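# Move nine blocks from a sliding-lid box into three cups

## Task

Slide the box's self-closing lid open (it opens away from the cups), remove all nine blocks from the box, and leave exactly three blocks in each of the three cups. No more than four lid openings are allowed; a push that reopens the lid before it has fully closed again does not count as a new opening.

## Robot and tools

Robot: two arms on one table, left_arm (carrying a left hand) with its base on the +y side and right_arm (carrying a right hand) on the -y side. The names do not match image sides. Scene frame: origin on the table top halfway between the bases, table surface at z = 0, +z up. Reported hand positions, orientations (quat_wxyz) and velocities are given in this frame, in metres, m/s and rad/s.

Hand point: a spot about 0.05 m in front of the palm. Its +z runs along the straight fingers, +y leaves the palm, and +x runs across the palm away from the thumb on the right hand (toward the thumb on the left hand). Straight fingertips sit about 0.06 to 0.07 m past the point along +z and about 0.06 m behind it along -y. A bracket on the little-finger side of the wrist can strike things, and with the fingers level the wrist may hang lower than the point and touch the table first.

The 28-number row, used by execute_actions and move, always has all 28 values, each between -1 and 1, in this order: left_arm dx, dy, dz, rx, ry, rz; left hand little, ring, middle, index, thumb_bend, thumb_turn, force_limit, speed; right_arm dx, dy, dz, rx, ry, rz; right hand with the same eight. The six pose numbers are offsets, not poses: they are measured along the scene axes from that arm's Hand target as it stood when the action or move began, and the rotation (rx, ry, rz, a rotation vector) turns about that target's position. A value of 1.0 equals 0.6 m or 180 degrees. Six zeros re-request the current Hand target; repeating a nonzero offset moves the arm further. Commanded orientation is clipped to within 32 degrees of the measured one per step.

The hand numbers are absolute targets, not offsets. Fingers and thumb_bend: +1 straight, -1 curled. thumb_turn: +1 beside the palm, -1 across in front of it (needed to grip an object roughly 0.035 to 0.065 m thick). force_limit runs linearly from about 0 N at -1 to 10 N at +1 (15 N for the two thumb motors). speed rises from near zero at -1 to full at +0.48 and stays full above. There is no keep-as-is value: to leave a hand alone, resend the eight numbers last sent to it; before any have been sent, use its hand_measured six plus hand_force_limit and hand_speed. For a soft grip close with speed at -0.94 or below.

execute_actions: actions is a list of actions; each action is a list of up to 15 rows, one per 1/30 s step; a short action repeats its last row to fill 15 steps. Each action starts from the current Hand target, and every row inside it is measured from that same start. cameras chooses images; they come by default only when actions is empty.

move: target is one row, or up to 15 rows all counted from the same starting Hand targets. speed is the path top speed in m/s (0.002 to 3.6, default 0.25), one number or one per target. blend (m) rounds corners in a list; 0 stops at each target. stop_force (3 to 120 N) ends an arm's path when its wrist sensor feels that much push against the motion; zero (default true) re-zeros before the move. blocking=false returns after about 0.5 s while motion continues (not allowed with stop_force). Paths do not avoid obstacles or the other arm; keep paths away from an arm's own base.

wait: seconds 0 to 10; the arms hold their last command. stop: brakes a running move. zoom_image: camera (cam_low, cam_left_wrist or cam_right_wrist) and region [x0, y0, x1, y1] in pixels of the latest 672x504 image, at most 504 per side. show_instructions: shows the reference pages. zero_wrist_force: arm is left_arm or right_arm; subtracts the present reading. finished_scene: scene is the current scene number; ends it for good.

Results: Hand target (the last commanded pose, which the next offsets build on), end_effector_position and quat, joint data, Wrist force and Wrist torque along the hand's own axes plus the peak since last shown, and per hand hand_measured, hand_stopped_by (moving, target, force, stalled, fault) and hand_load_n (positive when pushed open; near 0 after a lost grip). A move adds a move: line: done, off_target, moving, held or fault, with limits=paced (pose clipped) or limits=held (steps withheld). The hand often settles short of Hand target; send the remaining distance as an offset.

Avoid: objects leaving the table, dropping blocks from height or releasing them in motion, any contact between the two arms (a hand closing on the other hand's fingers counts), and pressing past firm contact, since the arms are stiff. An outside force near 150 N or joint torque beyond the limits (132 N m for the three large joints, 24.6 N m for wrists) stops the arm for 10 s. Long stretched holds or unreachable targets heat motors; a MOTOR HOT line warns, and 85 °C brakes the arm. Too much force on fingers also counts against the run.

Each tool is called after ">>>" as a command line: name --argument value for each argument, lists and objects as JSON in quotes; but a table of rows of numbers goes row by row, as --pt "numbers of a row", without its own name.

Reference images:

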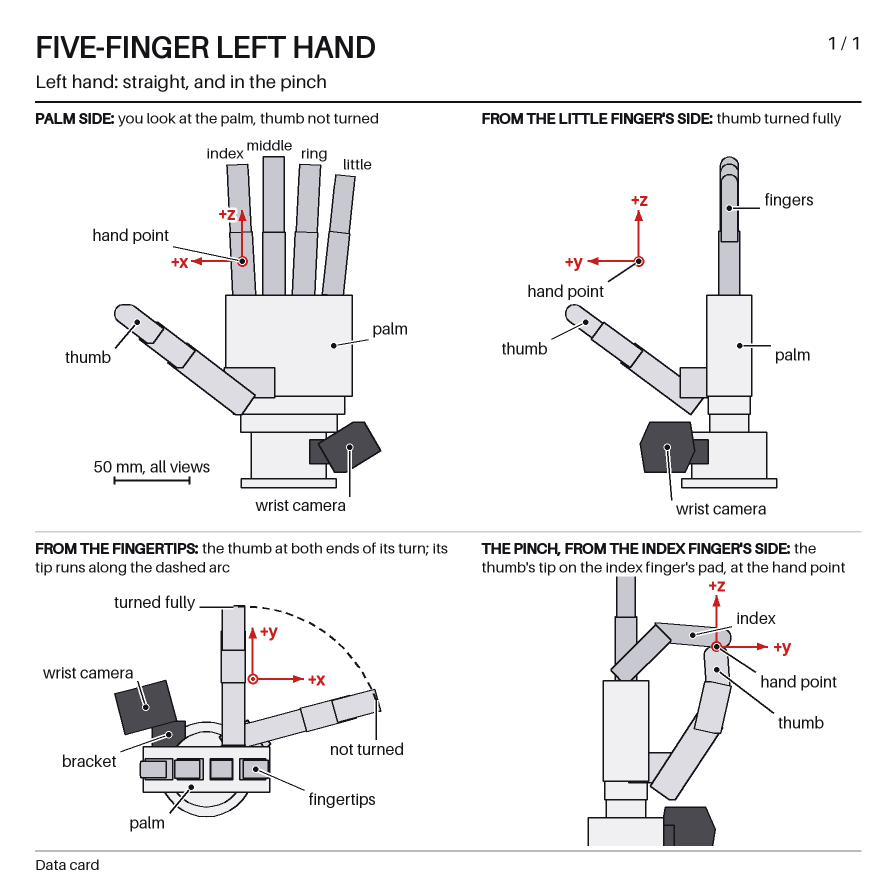

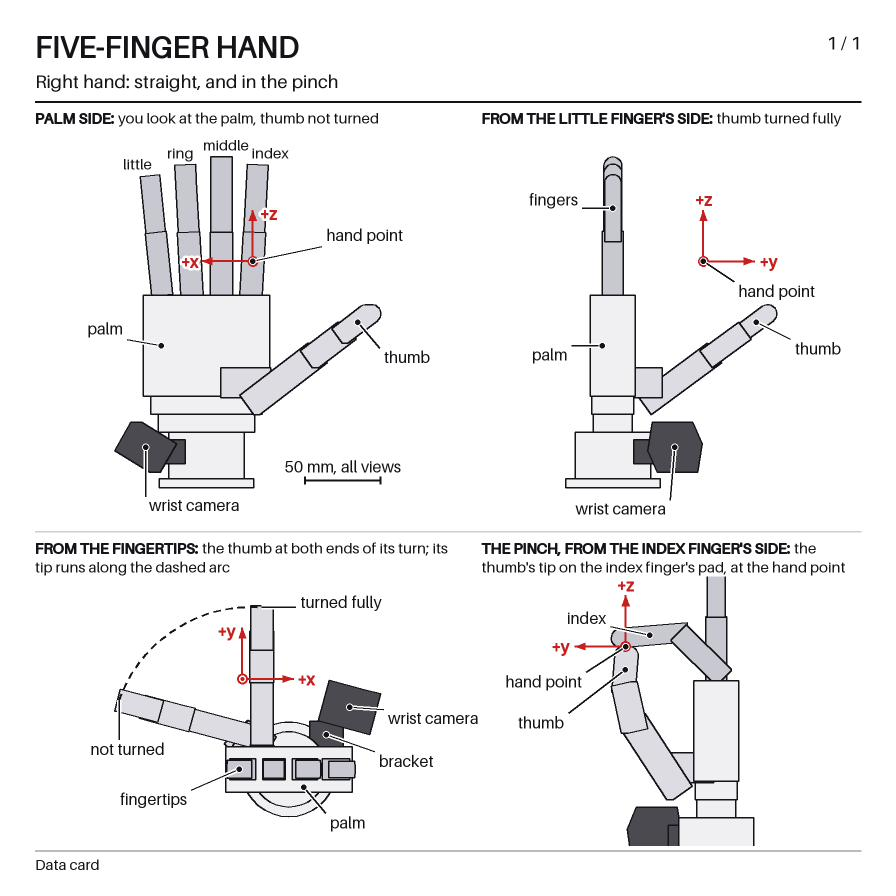

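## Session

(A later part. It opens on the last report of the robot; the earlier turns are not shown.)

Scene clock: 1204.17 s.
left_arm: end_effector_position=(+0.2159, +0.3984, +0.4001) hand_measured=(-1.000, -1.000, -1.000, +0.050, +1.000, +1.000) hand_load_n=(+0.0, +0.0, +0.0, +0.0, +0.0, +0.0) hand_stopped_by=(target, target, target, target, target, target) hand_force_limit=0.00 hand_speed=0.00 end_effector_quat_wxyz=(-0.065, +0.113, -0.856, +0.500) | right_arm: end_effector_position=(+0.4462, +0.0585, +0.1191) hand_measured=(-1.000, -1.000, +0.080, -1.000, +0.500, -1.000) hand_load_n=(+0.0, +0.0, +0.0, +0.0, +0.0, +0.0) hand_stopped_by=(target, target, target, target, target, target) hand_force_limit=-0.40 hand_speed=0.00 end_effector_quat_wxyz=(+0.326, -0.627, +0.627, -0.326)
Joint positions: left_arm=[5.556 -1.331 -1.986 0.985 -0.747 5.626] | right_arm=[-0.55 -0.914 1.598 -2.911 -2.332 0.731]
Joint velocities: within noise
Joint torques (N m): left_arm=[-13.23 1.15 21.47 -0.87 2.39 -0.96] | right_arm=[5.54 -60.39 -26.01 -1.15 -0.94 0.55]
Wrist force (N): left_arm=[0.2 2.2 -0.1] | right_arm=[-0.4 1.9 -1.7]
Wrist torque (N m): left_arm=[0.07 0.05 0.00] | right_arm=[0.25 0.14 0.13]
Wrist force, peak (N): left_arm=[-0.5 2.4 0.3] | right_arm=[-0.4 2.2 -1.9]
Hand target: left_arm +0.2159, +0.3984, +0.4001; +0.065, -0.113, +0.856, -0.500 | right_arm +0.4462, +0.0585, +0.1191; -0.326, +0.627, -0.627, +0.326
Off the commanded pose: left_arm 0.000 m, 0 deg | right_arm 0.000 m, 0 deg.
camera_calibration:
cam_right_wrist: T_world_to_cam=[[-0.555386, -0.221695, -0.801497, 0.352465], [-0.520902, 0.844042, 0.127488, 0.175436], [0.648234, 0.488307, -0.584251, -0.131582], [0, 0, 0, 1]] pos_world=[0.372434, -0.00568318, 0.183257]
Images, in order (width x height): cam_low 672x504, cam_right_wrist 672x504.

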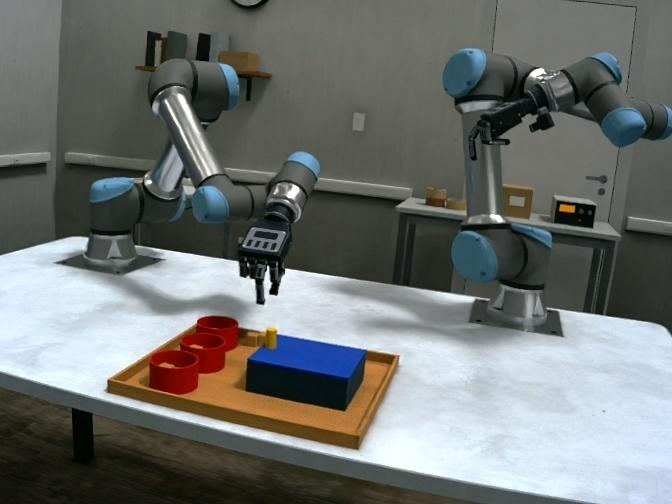

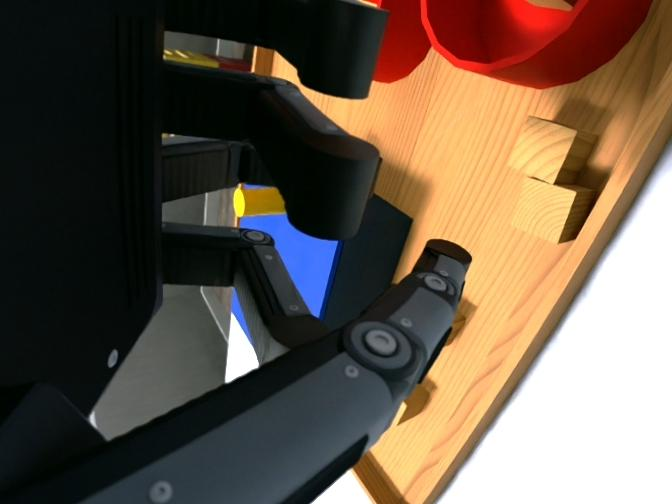

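>>> move --target '[0,0,0,0,0,0,-1,-1,-1,0.05,1,1,0,0, 0.001,-0.0358,-0.0818,0,0,0,-1,-1,0.08,-1,0.5,-1,-0.4,0]' --speed 0.12 --cameras '["cam_right_wrist"]'

>>> move --target '[0,0,0,0,0,0,-1,-1,-1,0.05,1,1,0,0, 0,0,-0.064,0,0,0,-1,-1,0.08,-1,0.5,-1,-0.4,0]' --speed 0.03 --stop_force 3 --cameras '["cam_right_wrist"]'

Scene clock: 1254.63 s.
left_arm: end_effector_position=(+0.2159, +0.3984, +0.4001) hand_measured=(-1.000, -1.000, -1.000, +0.050, +1.000, +1.000) hand_load_n=(+0.0, +0.0, +0.0, +0.0, +0.0, +0.0) hand_stopped_by=(target, target, target, target, target, target) hand_force_limit=0.00 hand_speed=0.00 end_effector_quat_wxyz=(-0.065, +0.113, -0.856, +0.500) | right_arm: end_effector_position=(+0.4468, +0.0370, +0.0699) hand_measured=(-1.000, -1.000, +0.080, -1.000, +0.500, -1.000) hand_load_n=(+0.0, +0.0, +0.0, +0.0, +0.0, +0.0) hand_stopped_by=(target, target, target, target, target, target) hand_force_limit=-0.40 hand_speed=0.00 end_effector_quat_wxyz=(+0.326, -0.627, +0.627, -0.326)
Joint positions: left_arm=[5.556 -1.331 -1.986 0.985 -0.747 5.626] | right_arm=[-0.57 -0.867 1.682 -3.056 -2.32 0.71]
Joint torques (N m): left_arm=[-12.97 0.75 21.45 -0.72 2.46 -1.06] | right_arm=[7.38 -59.4 -22.65 -3.89 -2.88 1.16]
Wrist force (N): left_arm=[-0.4 2.3 0.1] | right_arm=[-0.6 1.8 -1.7]
Wrist torque (N m): left_arm=[0.08 0.12 -0.04] | right_arm=[0.22 0.18 0.15]
Wrist force, peak (N): left_arm=[-0.5 2.5 0.0] | right_arm=[-0.9 0.6 -2.9]
Hand target: left_arm +0.2159, +0.3984, +0.4001; +0.065, -0.113, +0.856, -0.500 | right_arm +0.4468, +0.0370, +0.0700; -0.326, +0.627, -0.627, +0.326
Off the commanded pose: left_arm 0.000 m, 0 deg | right_arm 0.000 m, 0 deg.
move: done
camera_calibration:
cam_right_wrist: T_world_to_cam=[[-0.555606, -0.221863, -0.801298, 0.308785], [-0.520803, 0.844118, 0.127396, 0.200184], [0.648126, 0.488101, -0.584543, -0.150147], [0, 0, 0, 1]] pos_world=[0.373133, -0.0271839, 0.134158]
Images, in order (width x height): cam_right_wrist 672x504.

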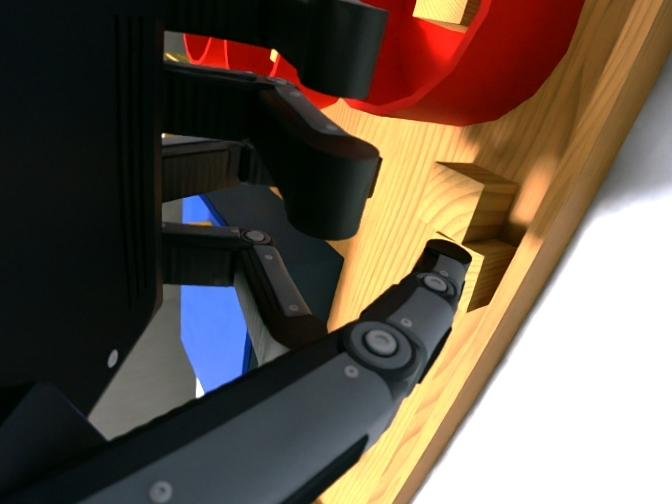

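Scene clock: 1256.70 s.
left_arm: end_effector_position=(+0.2159, +0.3984, +0.4001) hand_measured=(-1.000, -1.000, -1.000, +0.050, +1.000, +1.000) hand_load_n=(+0.0, +0.0, +0.0, +0.0, +0.0, -0.5) hand_stopped_by=(target, target, target, target, target, target) hand_force_limit=0.00 hand_speed=0.00 end_effector_quat_wxyz=(-0.065, +0.113, -0.856, +0.500) | right_arm: end_effector_position=(+0.4467, +0.0370, +0.0392) hand_measured=(-1.000, -1.000, +0.080, -1.000, +0.500, -1.000) hand_load_n=(+0.0, +0.0, +0.0, +0.0, -0.5, -0.5) hand_stopped_by=(target, target, target, target, target, target) hand_force_limit=-0.40 hand_speed=0.00 end_effector_quat_wxyz=(+0.326, -0.627, +0.627, -0.326)
Joint positions: left_arm=[5.556 -1.331 -1.986 0.985 -0.747 5.626] | right_arm=[-0.569 -0.812 1.686 -3.115 -2.32 0.71]
Joint torques (N m): left_arm=[-12.56 0.77 21.91 -0.82 2.48 -1.13] | right_arm=[-5.64 -60.99 -11.74 -4.03 0.78 0.28]
Wrist force (N): left_arm=[-0.2 1.9 0.1] | right_arm=[-0.3 1.0 -2.0]
Wrist torque (N m): left_arm=[0.03 0.11 -0.02] | right_arm=[0.21 0.14 0.09]
Wrist force, peak (N): left_arm=[-0.1 2.4 0.1] | right_arm=[-0.4 -12.2 -16.3]
Hand target: left_arm +0.2159, +0.3984, +0.4001; +0.065, -0.113, +0.856, -0.500 | right_arm +0.4468, +0.0370, +0.0392; -0.326, +0.627, -0.627, +0.326 (not the last commanded pose)
Off the commanded pose: left_arm 0.000 m, 0 deg | right_arm 0.008 m, 0 deg.
move: contact (right_arm)
camera_calibration:
cam_right_wrist: T_world_to_cam=[[-0.555439, -0.221735, -0.80145, 0.284006], [-0.520894, 0.844048, 0.127481, 0.204079], [0.648195, 0.488279, -0.584317, -0.168133], [0, 0, 0, 1]] pos_world=[0.373034, -0.0271833, 0.103357]
Images, in order (width x height): cam_right_wrist 672x504.

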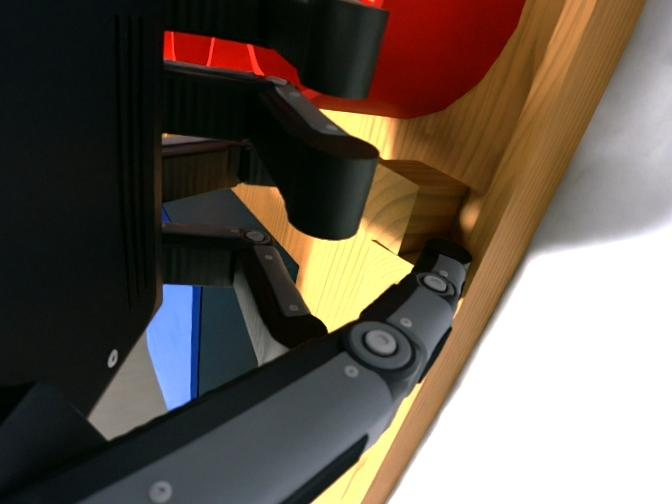

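>>> zoom_image --camera "cam_right_wrist" --region '[360, 130, 560, 330]'

Scaled by 2.520.

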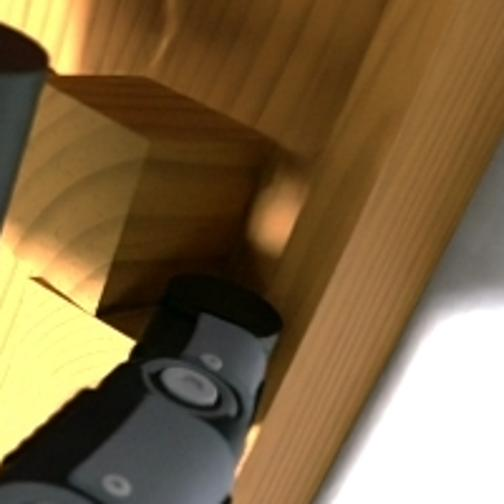

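>>> move --pt "0 0 0 0 0 0 -1 -1 -1 0.05 1 1 0 0 0 0 0.02 0 0 0 -1 -1 0.08 -1 0.5 -1 -0.4 0" --pt "0 0 0 0 0 0 -1 -1 -1 0.05 1 1 0 0 0.0063 0 0.02 0 0 0 -1 -1 0.08 -1 0.5 -1 -0.4 0" --speed 0.05

>>> move --target '[0,0,0,0,0,0,-1,-1,-1,0.05,1,1,0,0, 0,0,-0.0327,0,0,0,-1,-1,0.08,-1,0.5,-1,-0.4,0]' --speed 0.015 --stop_force 3 --cameras '["cam_right_wrist"]'

Scene clock: 1267.70 s.
left_arm: end_effector_position=(+0.2159, +0.3984, +0.4001) hand_measured=(-1.000, -1.000, -1.000, +0.050, +1.000, +1.000) hand_load_n=(+0.0, +0.0, +0.0, +0.0, +0.0, +0.0) hand_stopped_by=(target, target, target, target, target, target) hand_force_limit=0.00 hand_speed=0.00 end_effector_quat_wxyz=(-0.065, +0.113, -0.856, +0.500) | right_arm: end_effector_position=(+0.4507, +0.0371, +0.0513) hand_measured=(-1.000, -1.000, +0.080, -1.000, +0.500, -1.000) hand_load_n=(+0.0, +0.0, +0.0, +0.0, +0.0, +0.0) hand_stopped_by=(target, target, target, target, target, target) hand_force_limit=-0.40 hand_speed=0.00 end_effector_quat_wxyz=(+0.326, -0.627, +0.627, -0.326)
Joint positions: left_arm=[5.556 -1.331 -1.986 0.985 -0.747 5.626] | right_arm=[-0.575 -0.831 1.68 -3.094 -2.316 0.705]
Joint torques (N m): left_arm=[-12.83 0.05 21.96 -0.77 2.39 -1.13] | right_arm=[9.02 -54.42 -4.54 -2.62 -3.01 1.13]
Wrist force (N): left_arm=[-0.4 2.0 0.2] | right_arm=[-0.5 2.2 -1.6]
Wrist torque (N m): left_arm=[0.04 0.13 -0.03] | right_arm=[0.28 0.15 0.14]
Wrist force, peak (N): left_arm=[0.0 2.5 0.0] | right_arm=[-0.4 2.4 -1.8]
Hand target: left_arm +0.2159, +0.3984, +0.4001; +0.065, -0.113, +0.856, -0.500 | right_arm +0.4506, +0.0370, +0.0512; -0.326, +0.627, -0.627, +0.326
Off the commanded pose: left_arm 0.000 m, 0 deg | right_arm 0.000 m, 0 deg.
move: done

Scene clock: 1269.33 s.
left_arm: end_effector_position=(+0.2159, +0.3984, +0.4001) hand_measured=(-1.000, -1.000, -1.000, +0.050, +1.000, +1.000) hand_load_n=(+0.0, +0.0, +0.0, +0.0, +0.0, -0.5) hand_stopped_by=(target, target, target, target, target, target) hand_force_limit=0.00 hand_speed=0.00 end_effector_quat_wxyz=(-0.065, +0.113, -0.856, +0.500) | right_arm: end_effector_position=(+0.4505, +0.0370, +0.0419) hand_measured=(-1.000, -1.000, +0.080, -1.000, +0.500, -1.000) hand_load_n=(+0.0, +0.0, +0.0, +0.0, +0.0, +0.0) hand_stopped_by=(target, target, target, target, target, target) hand_force_limit=-0.40 hand_speed=0.00 end_effector_quat_wxyz=(+0.326, -0.627, +0.627, -0.326)
Joint positions: left_arm=[5.556 -1.331 -1.986 0.985 -0.747 5.626] | right_arm=[-0.574 -0.814 1.681 -3.111 -2.317 0.705]
Joint torques (N m): left_arm=[-12.85 0.96 21.92 -0.8 2.43 -1.01] | right_arm=[3.93 -61.42 -16.24 -3.4 -2.47 0.95]
Wrist force (N): left_arm=[-0.5 2.1 0.0] | right_arm=[-0.3 2.1 -1.6]
Wrist torque (N m): left_arm=[0.07 0.14 -0.04] | right_arm=[0.27 0.13 0.09]
Wrist force, peak (N): left_arm=[-0.5 2.4 0.2] | right_arm=[-0.3 -0.6 -4.8]
Hand target: left_arm +0.2159, +0.3984, +0.4001; +0.065, -0.113, +0.856, -0.500 | right_arm +0.4506, +0.0370, +0.0420; -0.326, +0.627, -0.627, +0.326 (not the last commanded pose)
Off the commanded pose: left_arm 0.000 m, 0 deg | right_arm 0.010 m, 0 deg.
move: contact (right_arm)
camera_calibration:
cam_right_wrist: T_world_to_cam=[[-0.555478, -0.221671, -0.80144, 0.288376], [-0.520853, 0.844065, 0.127543, 0.20568], [0.648195, 0.48828, -0.584317, -0.16896], [0, 0, 0, 1]] pos_world=[0.376834, -0.0271831, 0.106157]
Images, in order (width x height): cam_right_wrist 672x504.

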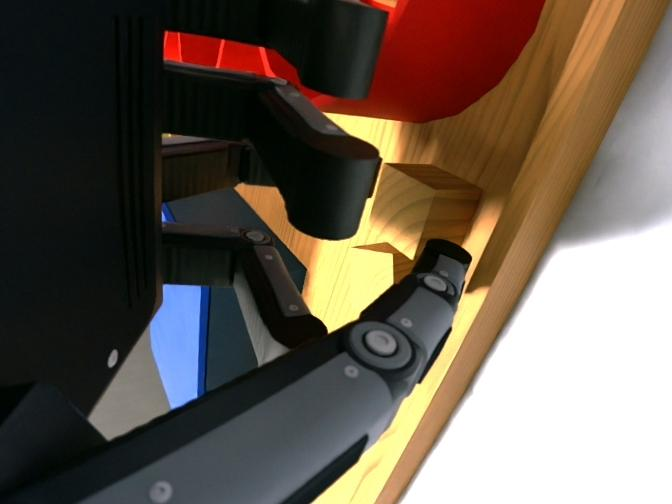

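>>> move --pt "0 0 0 0 0 0 -1 -1 -1 0.05 1 1 0 0 0 0 0.18 0 0 0 -1 -1 0.08 -1 0.5 -1 -0.4 0" --pt "0 0 0 0 0 0 -1 -1 -1 0.05 1 1 0 0 -0.065 0.03 0.155 -0.0738 -0.0307 0.4947 -1 -1 0.08 -1 0.5 -1 -0.4 0" --speed 0.2 --blend '[0.03,0]' --cameras '["cam_right_wrist"]'

Scene clock: 1314.27 s.
left_arm: end_effector_position=(+0.2159, +0.3984, +0.4001) hand_measured=(-1.000, -1.000, -1.000, +0.050, +1.000, +1.000) hand_load_n=(+0.0, +0.0, +0.0, +0.0, +0.0, +0.0) hand_stopped_by=(target, target, target, target, target, target) hand_force_limit=0.00 hand_speed=0.00 end_effector_quat_wxyz=(-0.065, +0.113, -0.856, +0.500) | right_arm: end_effector_position=(+0.4117, +0.0550, +0.1350) hand_measured=(-1.000, -1.000, +0.080, -1.000, +0.500, -1.000) hand_load_n=(+0.0, +0.0, +0.5, +0.0, +0.0, +0.0) hand_stopped_by=(target, target, target, target, target, target) hand_force_limit=-0.40 hand_speed=0.00 end_effector_quat_wxyz=(-0.420, +0.901, +0.044, +0.095)
Joint positions: left_arm=[5.556 -1.331 -1.986 0.985 -0.747 5.626] | right_arm=[-0.835 -1.034 1.735 -3.037 -1.059 -0.742]
Joint torques (N m): left_arm=[-12.94 0.94 22.28 -0.8 2.36 -1.02] | right_arm=[7.95 -39.98 -7.4 -2.98 0.21 -0.8]
Wrist force (N): left_arm=[-0.3 2.1 0.1] | right_arm=[-0.7 1.7 -1.4]
Wrist torque (N m): left_arm=[0.05 0.12 -0.03] | right_arm=[0.22 0.10 -0.06]
Wrist force, peak (N): left_arm=[0.4 2.6 0.3] | right_arm=[-0.3 3.8 -0.9]
Hand target: left_arm +0.2159, +0.3984, +0.4001; +0.065, -0.113, +0.856, -0.500 | right_arm +0.4116, +0.0550, +0.1350; -0.420, +0.901, +0.044, +0.095
Off the commanded pose: left_arm 0.000 m, 0 deg | right_arm 0.000 m, 0 deg.
move: done
camera_calibration:
cam_right_wrist: T_world_to_cam=[[0.372472, -0.622856, -0.687979, -0.0299271], [-0.861713, -0.507344, -0.00721215, 0.391279], [-0.34455, 0.595527, -0.725695, 0.323721], [0, 0, 0, 1]] pos_world=[0.459856, -0.0129116, 0.217155]
Images, in order (width x height): cam_right_wrist 672x504.

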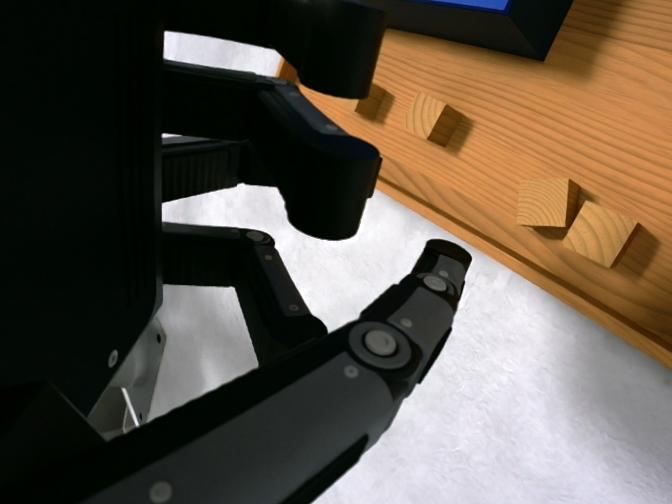

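>>> zoom_image --camera "cam_right_wrist" --region '[330, 70, 672, 300]'

Scaled by 1.474.

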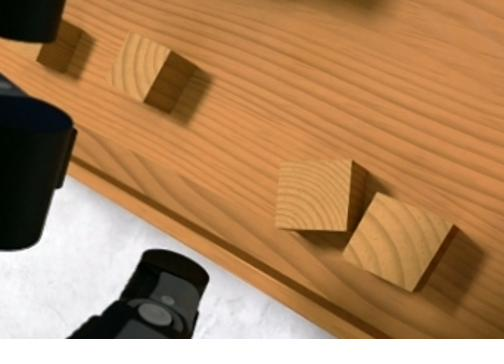

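>>> move --target '[0,0,0,0,0,0,-1,-1,-1,0.05,1,1,0,0, 0.0665,0.0255,0,0.0738,0.0307,-0.4947,-1,-1,0.08,-1,0.5,-1,-0.4,0]' --speed 0.3

>>> move --target '[0,0,0,0,0,0,-1,-1,-1,0.05,1,1,0,0, 0,0,-0.035,0,0,0.111,-1,-1,0.08,-1,0.5,-1,-0.4,0]' --speed 0.2 --cameras '["cam_right_wrist"]'

Scene clock: 1342.33 s.
left_arm: end_effector_position=(+0.2159, +0.3984, +0.4001) hand_measured=(-1.000, -1.000, -1.000, +0.050, +1.000, +1.000) hand_load_n=(+0.0, +0.0, +0.0, +0.0, +0.0, -0.5) hand_stopped_by=(target, target, target, target, target, target) hand_force_limit=0.00 hand_speed=0.00 end_effector_quat_wxyz=(-0.065, +0.113, -0.856, +0.500) | right_arm: end_effector_position=(+0.4514, +0.0704, +0.1349) hand_measured=(-1.000, -1.000, +0.080, -1.000, +0.500, -1.000) hand_load_n=(+0.0, +0.0, +0.0, +0.0, +0.0, +0.0) hand_stopped_by=(target, target, target, target, target, target) hand_force_limit=-0.40 hand_speed=0.00 end_effector_quat_wxyz=(+0.327, -0.627, +0.627, -0.326)
Joint positions: left_arm=[5.556 -1.331 -1.986 0.985 -0.747 5.626] | right_arm=[-0.547 -0.913 1.544 -2.856 -2.333 0.734]
Joint torques (N m): left_arm=[-12.55 0.68 21.77 -0.89 2.46 -1.08] | right_arm=[-8.86 -61.45 -7.47 -1.38 -2.06 1.04]
Wrist force (N): left_arm=[-0.4 2.1 -0.1] | right_arm=[-0.2 1.9 -1.7]
Wrist torque (N m): left_arm=[0.08 0.12 -0.04] | right_arm=[0.25 0.12 0.13]
Wrist force, peak (N): left_arm=[-0.1 2.5 0.2] | right_arm=[-0.4 2.3 -1.8]
Hand target: left_arm +0.2159, +0.3984, +0.4001; +0.065, -0.113, +0.856, -0.500 | right_arm +0.4515, +0.0703, +0.1350; -0.326, +0.627, -0.627, +0.326
Off the commanded pose: left_arm 0.000 m, 0 deg | right_arm 0.000 m, 0 deg.
move: done

Scene clock: 1343.67 s.
left_arm: end_effector_position=(+0.2159, +0.3984, +0.4001) hand_measured=(-1.000, -1.000, -1.000, +0.050, +1.000, +1.000) hand_load_n=(+0.0, +0.0, +0.0, +0.0, +0.0, +0.0) hand_stopped_by=(target, target, target, target, target, target) hand_force_limit=0.00 hand_speed=0.00 end_effector_quat_wxyz=(-0.065, +0.113, -0.856, +0.500) | right_arm: end_effector_position=(+0.4515, +0.0702, +0.1139) hand_measured=(-1.000, -1.000, +0.080, -1.000, +0.500, -1.000) hand_load_n=(+0.0, +0.0, +0.5, +0.0, +0.0, +0.0) hand_stopped_by=(target, target, target, target, target, target) hand_force_limit=-0.40 hand_speed=0.00 end_effector_quat_wxyz=(+0.378, -0.727, +0.509, -0.265)
Joint positions: left_arm=[5.556 -1.331 -1.986 0.985 -0.747 5.626] | right_arm=[-0.625 -0.911 1.664 -3.197 -2.035 0.359]
Joint torques (N m): left_arm=[-12.92 0.81 21.74 -0.86 2.31 -1.09] | right_arm=[7.45 -40.18 -26.88 -2.91 -0.1 -0.76]
Wrist force (N): left_arm=[-0.1 2.1 0.6] | right_arm=[-0.1 2.0 -1.1]
Wrist torque (N m): left_arm=[0.04 0.10 -0.02] | right_arm=[0.25 0.05 -0.01]
Wrist force, peak (N): left_arm=[-0.2 2.5 0.0] | right_arm=[-0.5 2.0 -2.1]
Hand target: left_arm +0.2159, +0.3984, +0.4001; +0.065, -0.113, +0.856, -0.500 | right_arm +0.4515, +0.0703, +0.1140; -0.378, +0.727, -0.509, +0.265
Off the commanded pose: left_arm 0.000 m, 0 deg | right_arm 0.000 m, 0 deg.
move: done
camera_calibration:
cam_right_wrist: T_world_to_cam=[[-0.446472, -0.398048, -0.801386, 0.317043], [-0.777688, 0.615584, 0.127509, 0.30102], [0.442566, 0.680157, -0.584398, -0.0643979], [0, 0, 0, 1]] pos_world=[0.40415, -0.0153038, 0.178057]
Images, in order (width x height): cam_right_wrist 672x504.

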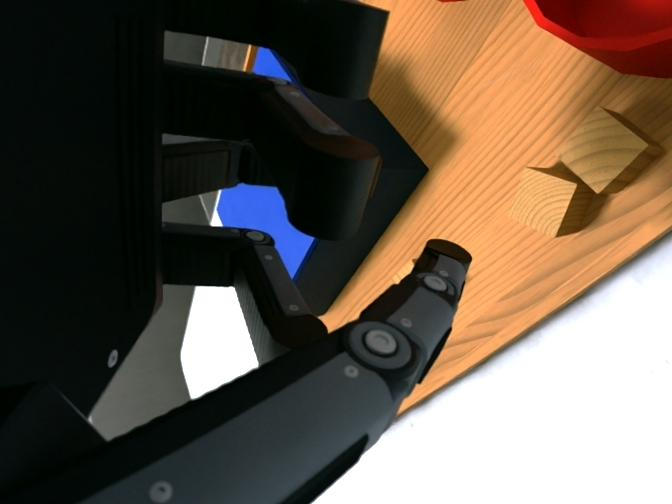

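>>> zoom_image --camera "cam_right_wrist" --region '[460, 80, 672, 280]'

Scaled by 2.377.

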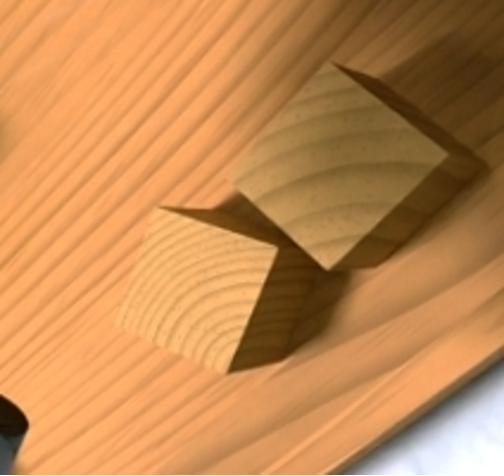

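>>> move --target '[0,0,0,0,0,0,-1,-1,-1,0.05,1,1,0,0, -0.0108,-0.012,-0.09,0,0,0,-1,-1,0.08,-1,0.5,-1,-0.4,0]' --speed 0.12

>>> move --target '[0,0,0,0,0,0,-1,-1,-1,0.05,1,1,0,0, 0,0,-0.0473,0,0,0,-1,-1,0.08,-1,0.5,-1,-0.4,0]' --speed 0.015 --stop_force 3 --cameras '["cam_right_wrist"]'

Scene clock: 1358.37 s.
left_arm: end_effector_position=(+0.2159, +0.3984, +0.4001) hand_measured=(-1.000, -1.000, -1.000, +0.050, +1.000, +1.000) hand_load_n=(+0.0, +0.0, +0.5, +0.0, +0.0, +0.0) hand_stopped_by=(target, target, target, target, target, target) hand_force_limit=0.00 hand_speed=0.00 end_effector_quat_wxyz=(-0.065, +0.113, -0.856, +0.500) | right_arm: end_effector_position=(+0.4449, +0.0631, +0.0599) hand_measured=(-1.000, -1.000, +0.080, -1.000, +0.500, -1.000) hand_load_n=(+0.0, +0.0, -0.5, +0.0, +0.0, +0.0) hand_stopped_by=(target, target, target, target, target, target) hand_force_limit=-0.40 hand_speed=0.00 end_effector_quat_wxyz=(+0.378, -0.727, +0.509, -0.265)
Joint positions: left_arm=[5.556 -1.331 -1.986 0.985 -0.747 5.626] | right_arm=[-0.623 -0.834 1.708 -3.318 -2.036 0.36]
Joint torques (N m): left_arm=[-13.03 0.61 21.49 -0.79 2.34 -1.09] | right_arm=[4.7 -55.95 -24.96 -2.64 -1.81 -0.87]
Wrist force (N): left_arm=[-0.3 1.8 -0.1] | right_arm=[0.1 1.9 -1.5]
Wrist torque (N m): left_arm=[0.03 0.10 -0.02] | right_arm=[0.26 0.04 0.00]
Wrist force, peak (N): left_arm=[0.1 2.5 0.7] | right_arm=[0.0 3.0 -1.1]
Hand target: left_arm +0.2159, +0.3984, +0.4001; +0.065, -0.113, +0.856, -0.500 | right_arm +0.4450, +0.0631, +0.0600; -0.378, +0.727, -0.509, +0.265
Off the commanded pose: left_arm 0.000 m, 0 deg | right_arm 0.000 m, 0 deg.
move: done

Scene clock: 1360.70 s.
left_arm: end_effector_position=(+0.2159, +0.3984, +0.4001) hand_measured=(-1.000, -1.000, -1.000, +0.050, +1.000, +1.000) hand_load_n=(+0.0, +0.0, +0.0, +0.0, +0.0, -0.5) hand_stopped_by=(target, target, target, target, target, target) hand_force_limit=0.00 hand_speed=0.00 end_effector_quat_wxyz=(-0.065, +0.113, -0.856, +0.500) | right_arm: end_effector_position=(+0.4449, +0.0631, +0.0377) hand_measured=(-1.000, -1.000, +0.080, -1.000, +0.500, -1.000) hand_load_n=(+0.0, +0.0, +0.0, +0.0, -3.0, -0.5) hand_stopped_by=(target, target, target, target, target, target) hand_force_limit=-0.40 hand_speed=0.00 end_effector_quat_wxyz=(+0.378, -0.727, +0.509, -0.265)
Joint positions: left_arm=[5.556 -1.331 -1.986 0.985 -0.747 5.626] | right_arm=[-0.623 -0.793 1.709 -3.36 -2.036 0.359]
Joint torques (N m): left_arm=[-12.36 0.69 21.78 -0.93 2.38 -0.99] | right_arm=[-3.78 -59.75 -3.79 -3.26 1.14 -0.76]
Wrist force (N): left_arm=[-0.2 2.1 0.0] | right_arm=[0.6 -0.6 -0.8]
Wrist torque (N m): left_arm=[0.08 0.09 -0.02] | right_arm=[0.16 0.01 -0.02]
Wrist force, peak (N): left_arm=[-0.5 2.5 -0.1] | right_arm=[1.0 -2.4 -1.6]
Hand target: left_arm +0.2159, +0.3984, +0.4001; +0.065, -0.113, +0.856, -0.500 | right_arm +0.4449, +0.0631, +0.0377; -0.378, +0.727, -0.509, +0.265 (not the last commanded pose)
Off the commanded pose: left_arm 0.000 m, 0 deg | right_arm 0.006 m, 0 deg.
move: contact (right_arm)
camera_calibration:
cam_right_wrist: T_world_to_cam=[[-0.446381, -0.398216, -0.801354, 0.250242], [-0.777892, 0.615318, 0.127543, 0.310034], [0.442297, 0.6803, -0.584436, -0.101007], [0, 0, 0, 1]] pos_world=[0.397552, -0.0224036, 0.101957]
Images, in order (width x height): cam_right_wrist 672x504.

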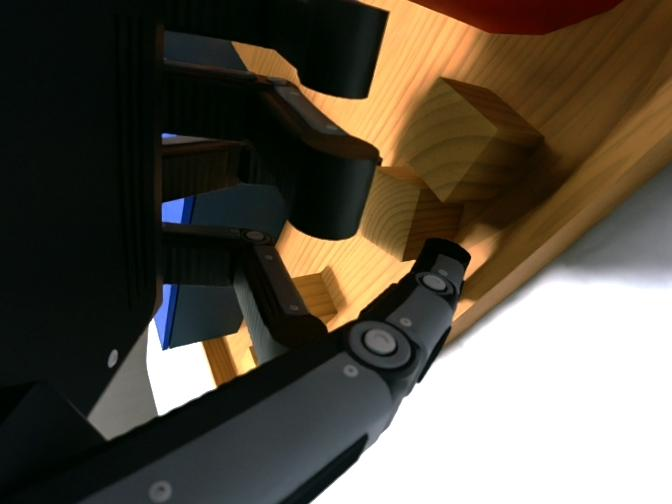

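>>> zoom_image --camera "cam_right_wrist" --region '[360, 130, 560, 330]'

Scaled by 2.520.

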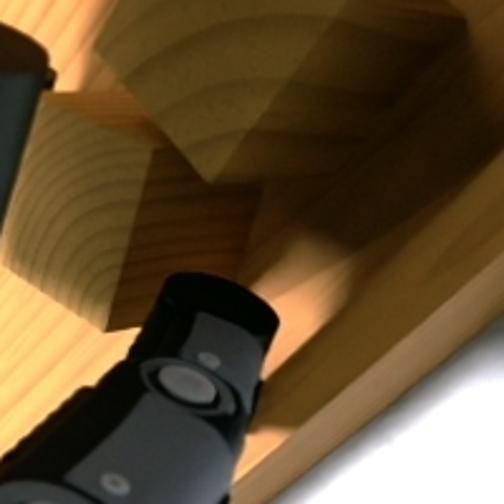

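>>> move --pt "0 0 0 0 0 0 -1 -1 -1 0.05 1 1 0 0 0 0 0.022 0 0 0 -1 -1 0.08 -1 0.5 -1 -0.4 0" --pt "0 0 0 0 0 0 -1 -1 -1 0.05 1 1 0 0 0.0056 0.002 0.022 0 0 0 -1 -1 0.08 -1 0.5 -1 -0.4 0" --speed 0.05 --cameras '["cam_right_wrist"]'

>>> move --target '[0,0,0,0,0,0,-1,-1,-1,0.05,1,1,0,0, 0,0,-0.0322,0,0,0,-1,-1,0.08,-1,0.5,-1,-0.4,0]' --speed 0.012 --stop_force 3 --cameras '["cam_right_wrist"]'

Scene clock: 1383.27 s.
left_arm: end_effector_position=(+0.2159, +0.3984, +0.4001) hand_measured=(-1.000, -1.000, -1.000, +0.050, +1.000, +1.000) hand_load_n=(+0.0, +0.0, +0.0, +0.0, +0.0, -0.5) hand_stopped_by=(target, target, target, target, target, target) hand_force_limit=0.00 hand_speed=0.00 end_effector_quat_wxyz=(-0.065, +0.113, -0.856, +0.500) | right_arm: end_effector_position=(+0.4484, +0.0643, +0.0509) hand_measured=(-1.000, -1.000, +0.080, -1.000, +0.500, -1.000) hand_load_n=(+0.0, +0.0, +0.0, +0.0, +0.0, +0.0) hand_stopped_by=(target, target, target, target, target, target) hand_force_limit=-0.40 hand_speed=0.00 end_effector_quat_wxyz=(+0.378, -0.727, +0.509, -0.265) end_effector_velocity=(-0.002, -0.001, -0.001) end_effector_angular_velocity=(+0.001, +0.002, +0.000)
Joint positions: left_arm=[5.556 -1.331 -1.986 0.985 -0.747 5.626] | right_arm=[-0.627 -0.813 1.7 -3.332 -2.033 0.357]
Joint velocities: left_arm=[within noise] | right_arm=[0.001 -0.001 0.005 -0.002 0.001 0.003]
Joint torques (N m): left_arm=[-12.9 0.61 21.48 -0.8 2.36 -0.98] | right_arm=[6.77 -59.51 -3.37 -4.01 -2.31 0.46]
Wrist force (N): left_arm=[-0.2 2.2 0.2] | right_arm=[0.3 1.9 -1.3]
Wrist torque (N m): left_arm=[0.06 0.11 -0.03] | right_arm=[0.24 0.01 0.19]
Wrist force, peak (N): left_arm=[0.0 2.5 0.0] | right_arm=[0.1 2.3 -1.8]
Hand target: left_arm +0.2159, +0.3984, +0.4001; +0.065, -0.113, +0.856, -0.500 | right_arm +0.4483, +0.0643, +0.0509; -0.378, +0.727, -0.509, +0.265
Off the commanded pose: left_arm 0.000 m, 0 deg | right_arm 0.000 m, 0 deg.
move: done
camera_calibration:
cam_right_wrist: T_world_to_cam=[[-0.446469, -0.398276, -0.801275, 0.262805], [-0.777903, 0.61529, 0.127615, 0.310343], [0.442191, 0.68029, -0.584528, -0.0956623], [0, 0, 0, 1]] pos_world=[0.401052, -0.0212037, 0.115057]
Images, in order (width x height): cam_right_wrist 672x504.

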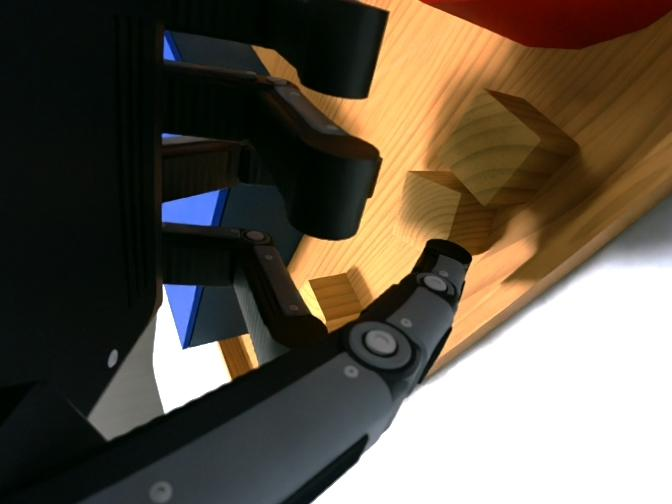

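Scene clock: 1385.83 s.
left_arm: end_effector_position=(+0.2159, +0.3984, +0.4001) hand_measured=(-1.000, -1.000, -1.000, +0.050, +1.000, +1.000) hand_load_n=(+0.0, +0.0, +0.0, +0.0, +0.0, +0.0) hand_stopped_by=(target, target, target, target, target, target) hand_force_limit=0.00 hand_speed=0.00 end_effector_quat_wxyz=(-0.065, +0.113, -0.856, +0.500) | right_arm: end_effector_position=(+0.4483, +0.0643, +0.0328) hand_measured=(-1.000, -1.000, +0.080, -1.000, +0.498, -1.000) hand_load_n=(+0.0, +0.5, +0.0, +0.0, -4.5, -1.0) hand_stopped_by=(target, target, target, target, target, target) hand_force_limit=-0.40 hand_speed=0.00 end_effector_quat_wxyz=(+0.378, -0.727, +0.509, -0.265)
Joint positions: left_arm=[5.556 -1.331 -1.986 0.985 -0.747 5.626] | right_arm=[-0.627 -0.78 1.7 -3.366 -2.033 0.357]
Joint torques (N m): left_arm=[-12.96 0.67 21.6 -0.79 2.37 -1.12] | right_arm=[7.39 -61.26 -8.8 -2.39 -1.26 0.9]
Wrist force (N): left_arm=[-0.1 2.2 0.3] | right_arm=[1.0 -0.8 0.8]
Wrist torque (N m): left_arm=[0.06 0.09 -0.02] | right_arm=[0.14 0.01 0.14]
Wrist force, peak (N): left_arm=[0.0 2.4 0.1] | right_arm=[1.0 -3.0 -0.9]
Hand target: left_arm +0.2159, +0.3984, +0.4001; +0.065, -0.113, +0.856, -0.500 | right_arm +0.4483, +0.0643, +0.0327; -0.378, +0.727, -0.509, +0.265 (not the last commanded pose)
Off the commanded pose: left_arm 0.000 m, 0 deg | right_arm 0.001 m, 0 deg.
move: contact (right_arm)
camera_calibration:
cam_right_wrist: T_world_to_cam=[[-0.446309, -0.398105, -0.801449, 0.248213], [-0.777891, 0.61532, 0.127541, 0.312578], [0.442373, 0.680363, -0.584305, -0.106292], [0, 0, 0, 1]] pos_world=[0.400952, -0.0212032, 0.0969568]
Images, in order (width x height): cam_right_wrist 672x504.

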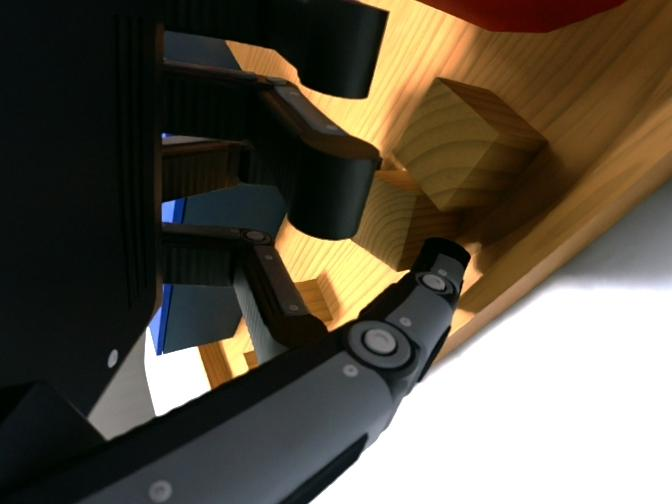

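>>> move --target '[0,0,0,0,0,0,-1,-1,-1,0.05,1,1,0,0, 0,0,0,0,0,0,-1,-1,-0.35,-1,0.5,-1,-0.4,-0.92]' --speed 0.02 --cameras '["cam_right_wrist"]'

Scene clock: 1392.57 s.
left_arm: end_effector_position=(+0.2159, +0.3984, +0.4001) hand_measured=(-1.000, -1.000, -1.000, +0.050, +1.000, +1.000) hand_load_n=(+0.0, +0.0, +0.0, +0.0, +0.0, +0.0) hand_stopped_by=(target, target, target, target, target, target) hand_force_limit=0.00 hand_speed=0.00 end_effector_quat_wxyz=(-0.065, +0.113, -0.856, +0.500) | right_arm: end_effector_position=(+0.4483, +0.0643, +0.0327) hand_measured=(-1.000, -1.000, -0.098, -1.000, +0.498, -1.000) hand_load_n=(+0.0, +0.0, +3.0, +0.0, -3.0, -1.0) hand_stopped_by=(target, target, force, target, target, target) hand_force_limit=-0.40 hand_speed=-0.92 end_effector_quat_wxyz=(+0.378, -0.727, +0.509, -0.265)
Joint positions: left_arm=[5.556 -1.331 -1.986 0.985 -0.747 5.626] | right_arm=[-0.627 -0.78 1.7 -3.366 -2.033 0.357]
Joint torques (N m): left_arm=[-13.24 0.82 21.96 -0.9 2.43 -1.07] | right_arm=[8.04 -60.73 -2.65 -3.4 1.64 0.91]
Wrist force (N): left_arm=[-0.3 2.0 0.1] | right_arm=[1.1 -2.1 1.0]
Wrist torque (N m): left_arm=[0.06 0.11 -0.03] | right_arm=[0.12 0.03 0.11]
Wrist force, peak (N): left_arm=[-0.1 2.6 0.4] | right_arm=[1.1 -2.1 1.3]
Hand target: left_arm +0.2159, +0.3984, +0.4001; +0.065, -0.113, +0.856, -0.500 | right_arm +0.4483, +0.0643, +0.0327; -0.378, +0.727, -0.509, +0.265
Off the commanded pose: left_arm 0.000 m, 0 deg | right_arm 0.000 m, 0 deg.
move: done
camera_calibration:
cam_right_wrist: T_world_to_cam=[[-0.446327, -0.398131, -0.801426, 0.248218], [-0.777863, 0.615363, 0.127506, 0.312571], [0.442404, 0.680309, -0.584344, -0.106301], [0, 0, 0, 1]] pos_world=[0.400952, -0.0212034, 0.0969571]
Images, in order (width x height): cam_right_wrist 672x504.

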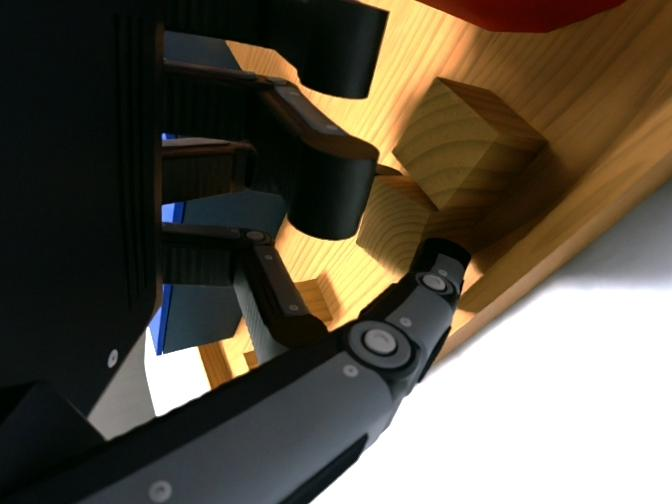

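>>> move --pt "0 0 0 0 0 0 -1 -1 -1 0.05 1 1 0 0 0 0 0.12 0 0 0 -1 -1 -0.35 -1 0.5 -1 -0.4 -0.92" --pt "0 0 0 0 0 0 -1 -1 -1 0.05 1 1 0 0 0.0737 -0.1072 0.17 0 0 -0.111 -1 -1 -0.35 -1 0.5 -1 -0.4 -0.92" --pt "0 0 0 0 0 0 -1 -1 -1 0.05 1 1 0 0 0.0737 -0.1072 0.13 0 0 -0.111 -1 -1 -0.35 -1 0.5 -1 -0.4 -0.92" --speed '[0.1,0.2,0.15]' --blend '[0.02,0.01,0]' --cameras '["cam_right_wrist"]'

Scene clock: 1398.03 s.
left_arm: end_effector_position=(+0.2159, +0.3984, +0.4001) hand_measured=(-1.000, -1.000, -1.000, +0.050, +1.000, +1.000) hand_load_n=(+0.0, +0.0, +0.0, +0.0, +0.0, -0.5) hand_stopped_by=(target, target, target, target, target, target) hand_force_limit=0.00 hand_speed=0.00 end_effector_quat_wxyz=(-0.065, +0.113, -0.856, +0.500) | right_arm: end_effector_position=(+0.4925, -0.0001, +0.1107) hand_measured=(-1.000, -1.000, -0.098, -1.000, +0.500, -1.000) hand_load_n=(+0.0, +0.0, +0.5, +0.0, +0.5, +0.0) hand_stopped_by=(target, target, force, target, target, target) hand_force_limit=-0.40 hand_speed=-0.92 end_effector_quat_wxyz=(+0.326, -0.627, +0.627, -0.326)
Joint positions: left_arm=[5.556 -1.331 -1.986 0.985 -0.747 5.626] | right_arm=[-0.665 -0.946 1.707 -3.065 -2.258 0.613]
Joint torques (N m): left_arm=[-12.76 0.63 21.89 -0.97 2.42 -1.05] | right_arm=[6.63 -48.6 -26.09 -3.78 -1.71 0.5]
Wrist force (N): left_arm=[-0.2 2.1 0.1] | right_arm=[-0.4 1.8 -1.7]
Wrist torque (N m): left_arm=[0.07 0.11 -0.03] | right_arm=[0.24 0.14 0.13]
Wrist force, peak (N): left_arm=[-0.1 2.5 0.1] | right_arm=[-0.3 3.4 -0.7]
Hand target: left_arm +0.2159, +0.3984, +0.4001; +0.065, -0.113, +0.856, -0.500 | right_arm +0.4925, +0.0000, +0.1107; -0.326, +0.627, -0.627, +0.326
Off the commanded pose: left_arm 0.000 m, 0 deg | right_arm 0.000 m, 0 deg.
move: done
camera_calibration:
cam_right_wrist: T_world_to_cam=[[-0.555591, -0.221854, -0.801311, 0.358579], [-0.520859, 0.844076, 0.127445, 0.250064], [0.648093, 0.488177, -0.584516, -0.137731], [0, 0, 0, 1]] pos_world=[0.418734, -0.0642838, 0.174958]
Images, in order (width x height): cam_right_wrist 672x504.

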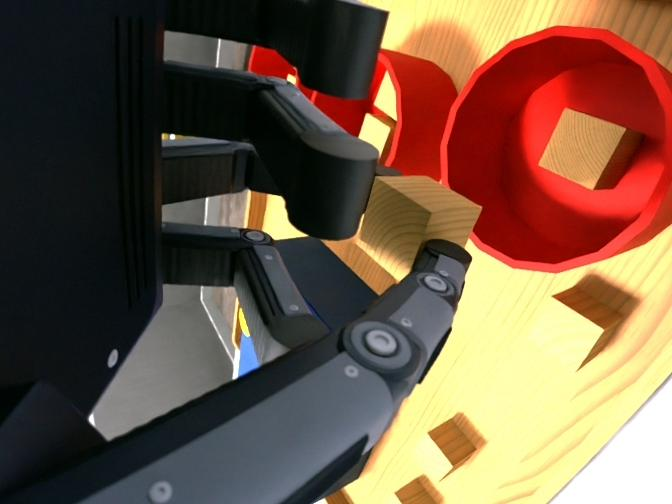

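>>> zoom_image --camera "cam_right_wrist" --region '[420, 0, 672, 290]'

Scaled by 1.738.

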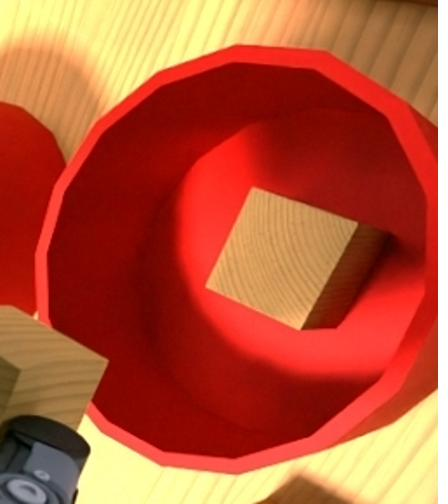

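>>> move --target '[0,0,0,0,0,0,-1,-1,-1,0.05,1,1,0,0, -0.0092,-0.0088,-0.055,0,0,0,-1,-1,-0.35,-1,0.5,-1,-0.4,-0.92]' --speed 0.1

>>> move --target '[0,0,0,0,0,0,-1,-1,-1,0.05,1,1,0,0, 0,0,-0.063,0,0,0,-1,-1,-0.35,-1,0.5,-1,-0.4,-0.92]' --speed 0.015 --stop_force 3 --cameras '["cam_right_wrist"]'

Scene clock: 1420.43 s.
left_arm: end_effector_position=(+0.2159, +0.3984, +0.4001) hand_measured=(-1.000, -1.000, -1.000, +0.050, +1.000, +1.000) hand_load_n=(+0.5, +0.0, +0.0, +0.0, +0.0, -0.5) hand_stopped_by=(target, target, target, target, target, target) hand_force_limit=0.00 hand_speed=0.00 end_effector_quat_wxyz=(-0.065, +0.113, -0.856, +0.500) | right_arm: end_effector_position=(+0.4869, -0.0054, +0.0776) hand_measured=(-1.000, -1.000, -0.098, -1.000, +0.500, -1.000) hand_load_n=(+0.0, +0.0, +0.5, +0.0, +0.5, +0.0) hand_stopped_by=(target, target, force, target, target, target) hand_force_limit=-0.40 hand_speed=-0.92 end_effector_quat_wxyz=(+0.326, -0.627, +0.627, -0.326)
Joint positions: left_arm=[5.556 -1.331 -1.986 0.985 -0.747 5.626] | right_arm=[-0.664 -0.902 1.742 -3.144 -2.259 0.615]
Joint torques (N m): left_arm=[-12.77 0.72 21.71 -0.83 2.39 -1.07] | right_arm=[4.27 -59 -25.13 -1.28 -2.37 -0.6]
Wrist force (N): left_arm=[-0.1 2.0 0.0] | right_arm=[-0.2 1.7 -1.5]
Wrist torque (N m): left_arm=[0.05 0.08 -0.01] | right_arm=[0.22 0.09 -0.04]
Wrist force, peak (N): left_arm=[-0.4 2.5 0.1] | right_arm=[0.0 2.8 -1.0]
Hand target: left_arm +0.2159, +0.3984, +0.4001; +0.065, -0.113, +0.856, -0.500 | right_arm +0.4870, -0.0053, +0.0777; -0.326, +0.627, -0.627, +0.326
Off the commanded pose: left_arm 0.000 m, 0 deg | right_arm 0.000 m, 0 deg.
move: done

Scene clock: 1422.60 s.
left_arm: end_effector_position=(+0.2159, +0.3984, +0.4001) hand_measured=(-1.000, -1.000, -1.000, +0.050, +1.000, +1.000) hand_load_n=(+0.0, +0.0, +0.0, +0.0, +0.0, -0.5) hand_stopped_by=(target, target, target, target, target, target) hand_force_limit=0.00 hand_speed=0.00 end_effector_quat_wxyz=(-0.065, +0.113, -0.856, +0.500) | right_arm: end_effector_position=(+0.4870, -0.0053, +0.0655) hand_measured=(-1.000, -1.000, -0.098, -1.000, +0.500, -1.000) hand_load_n=(+0.0, +0.0, +1.0, +0.0, -1.0, +0.0) hand_stopped_by=(target, target, force, target, target, target) hand_force_limit=-0.40 hand_speed=-0.92 end_effector_quat_wxyz=(+0.326, -0.627, +0.627, -0.326)
Joint positions: left_arm=[5.556 -1.331 -1.986 0.985 -0.747 5.626] | right_arm=[-0.664 -0.88 1.745 -3.168 -2.259 0.615]
Joint torques (N m): left_arm=[-12.64 0.4 22.02 -0.79 2.38 -1.2] | right_arm=[-3.14 -56.37 -24.25 -3.52 -0.62 -0.52]
Wrist force (N): left_arm=[-0.4 2.0 0.1] | right_arm=[0.0 -1.1 -3.0]
Wrist torque (N m): left_arm=[0.05 0.13 -0.04] | right_arm=[0.08 0.07 -0.05]
Wrist force, peak (N): left_arm=[-0.2 2.5 -0.1] | right_arm=[0.0 -3.7 -4.5]
Hand target: left_arm +0.2159, +0.3984, +0.4001; +0.065, -0.113, +0.856, -0.500 | right_arm +0.4870, -0.0053, +0.0655; -0.326, +0.627, -0.627, +0.326 (not the last commanded pose)
Off the commanded pose: left_arm 0.000 m, 0 deg | right_arm 0.026 m, 0 deg.
move: contact (right_arm)
camera_calibration:
cam_right_wrist: T_world_to_cam=[[-0.555493, -0.22168, -0.801428, 0.318056], [-0.520797, 0.844106, 0.127495, 0.257332], [0.648227, 0.488204, -0.584345, -0.158183], [0, 0, 0, 1]] pos_world=[0.413234, -0.0694832, 0.129657]
Images, in order (width x height): cam_right_wrist 672x504.

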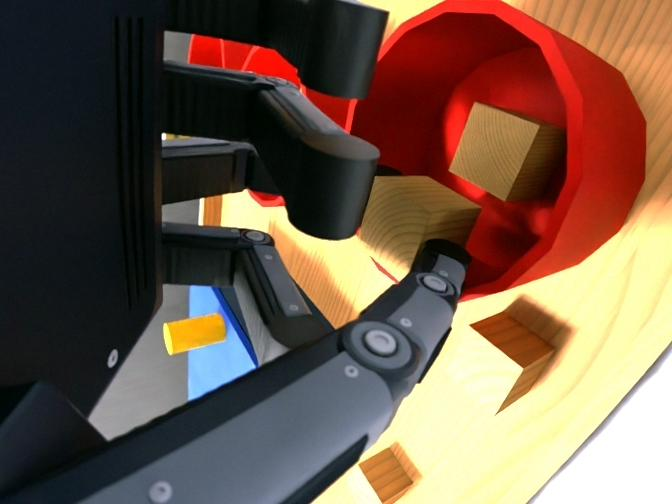

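>>> zoom_image --camera "cam_right_wrist" --region '[340, 90, 600, 320]'

Scaled by 1.938.

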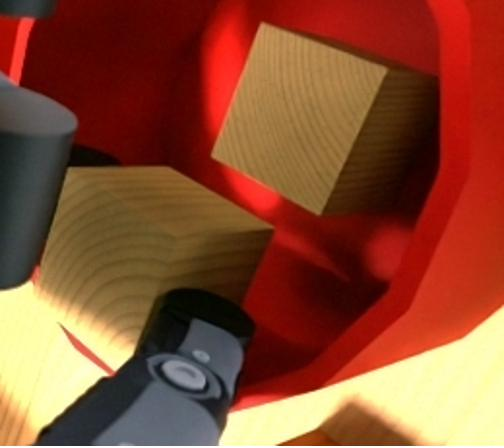

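>>> move --pt "0 0 0 0 0 0 -1 -1 -1 0.05 1 1 0 0 0 0 0.012 0 0 0 -1 -1 -0.35 -1 0.5 -1 -0.4 -0.92" --pt "0 0 0 0 0 0 -1 -1 -1 0.05 1 1 0 0 0.0083 -0.0015 0.012 0 0 0 -1 -1 -0.35 -1 0.5 -1 -0.4 -0.92" --speed 0.05

>>> move --target '[0,0,0,0,0,0,-1,-1,-1,0.05,1,1,0,0, 0,0,-0.053,0,0,0,-1,-1,-0.35,-1,0.5,-1,-0.4,-0.92]' --speed 0.012 --stop_force 3 --cameras '["cam_right_wrist"]'

Scene clock: 1443.93 s.
left_arm: end_effector_position=(+0.2159, +0.3984, +0.4001) hand_measured=(-1.000, -1.000, -1.000, +0.050, +1.000, +1.000) hand_load_n=(+0.0, +0.0, +0.0, +0.0, +0.0, -0.5) hand_stopped_by=(target, target, target, target, target, target) hand_force_limit=0.00 hand_speed=0.00 end_effector_quat_wxyz=(-0.065, +0.113, -0.856, +0.500) | right_arm: end_effector_position=(+0.4922, -0.0061, +0.0728) hand_measured=(-1.000, -1.000, -0.098, -1.000, +0.500, -1.000) hand_load_n=(+0.0, +0.0, +0.5, +0.0, +0.0, +0.0) hand_stopped_by=(target, target, force, target, target, target) hand_force_limit=-0.40 hand_speed=-0.92 end_effector_quat_wxyz=(+0.327, -0.627, +0.627, -0.326)
Joint positions: left_arm=[5.556 -1.331 -1.986 0.985 -0.747 5.626] | right_arm=[-0.671 -0.89 1.737 -3.156 -2.254 0.607]
Joint torques (N m): left_arm=[-13.38 0.98 21.79 -0.96 2.41 -1.13] | right_arm=[8.91 -49.35 -6.66 -2.34 -3.29 1.16]
Wrist force (N): left_arm=[-0.1 2.3 0.1] | right_arm=[-0.3 1.9 -1.6]
Wrist torque (N m): left_arm=[0.08 0.09 -0.03] | right_arm=[0.23 0.10 0.14]
Wrist force, peak (N): left_arm=[0.0 2.5 0.4] | right_arm=[-0.3 -1.4 -3.1]
Hand target: left_arm +0.2159, +0.3984, +0.4001; +0.065, -0.113, +0.856, -0.500 | right_arm +0.4920, -0.0062, +0.0727; -0.326, +0.627, -0.627, +0.326
Off the commanded pose: left_arm 0.000 m, 0 deg | right_arm 0.000 m, 0 deg.
move: done

Scene clock: 1447.20 s.
left_arm: end_effector_position=(+0.2159, +0.3984, +0.4001) hand_measured=(-1.000, -1.000, -1.000, +0.050, +1.000, +1.000) hand_load_n=(+0.5, +0.0, +0.5, +0.0, +0.0, -0.5) hand_stopped_by=(target, target, target, target, target, target) hand_force_limit=0.00 hand_speed=0.00 end_effector_quat_wxyz=(-0.065, +0.113, -0.856, +0.500) | right_arm: end_effector_position=(+0.4920, -0.0062, +0.0461) hand_measured=(-1.000, -1.000, -0.098, -1.000, +0.500, -1.000) hand_load_n=(+0.0, +0.0, +0.5, +0.0, +0.0, +0.0) hand_stopped_by=(target, target, force, target, target, target) hand_force_limit=-0.40 hand_speed=-0.92 end_effector_quat_wxyz=(+0.326, -0.627, +0.627, -0.326)
Joint positions: left_arm=[5.556 -1.331 -1.986 0.985 -0.747 5.626] | right_arm=[-0.671 -0.841 1.741 -3.208 -2.254 0.608]
Joint torques (N m): left_arm=[-13.27 0.87 21.55 -0.82 2.51 -1.06] | right_arm=[7.28 -58.34 -12.25 -3.25 -2.26 0.35]
Wrist force (N): left_arm=[-0.1 2.2 0.0] | right_arm=[0.0 -0.8 -2.9]
Wrist torque (N m): left_arm=[0.08 0.08 -0.02] | right_arm=[0.05 0.09 0.02]
Wrist force, peak (N): left_arm=[-0.3 2.4 -0.2] | right_arm=[0.3 -4.2 -5.8]
Hand target: left_arm +0.2159, +0.3984, +0.4001; +0.065, -0.113, +0.856, -0.500 | right_arm +0.4920, -0.0062, +0.0461; -0.326, +0.627, -0.627, +0.326 (not the last commanded pose)
Off the commanded pose: left_arm 0.000 m, 0 deg | right_arm 0.005 m, 0 deg.
move: contact (right_arm)
camera_calibration:
cam_right_wrist: T_world_to_cam=[[-0.555493, -0.22168, -0.801428, 0.305086], [-0.520797, 0.844106, 0.127495, 0.263169], [0.648227, 0.488204, -0.584345, -0.172321], [0, 0, 0, 1]] pos_world=[0.418234, -0.0703832, 0.110257]
Images, in order (width x height): cam_right_wrist 672x504.

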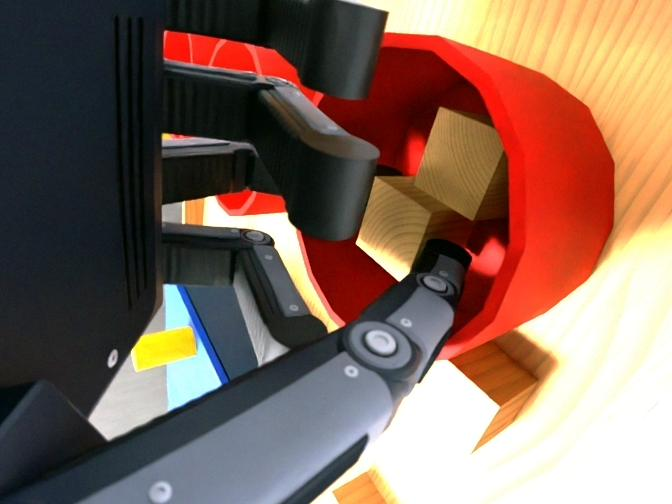

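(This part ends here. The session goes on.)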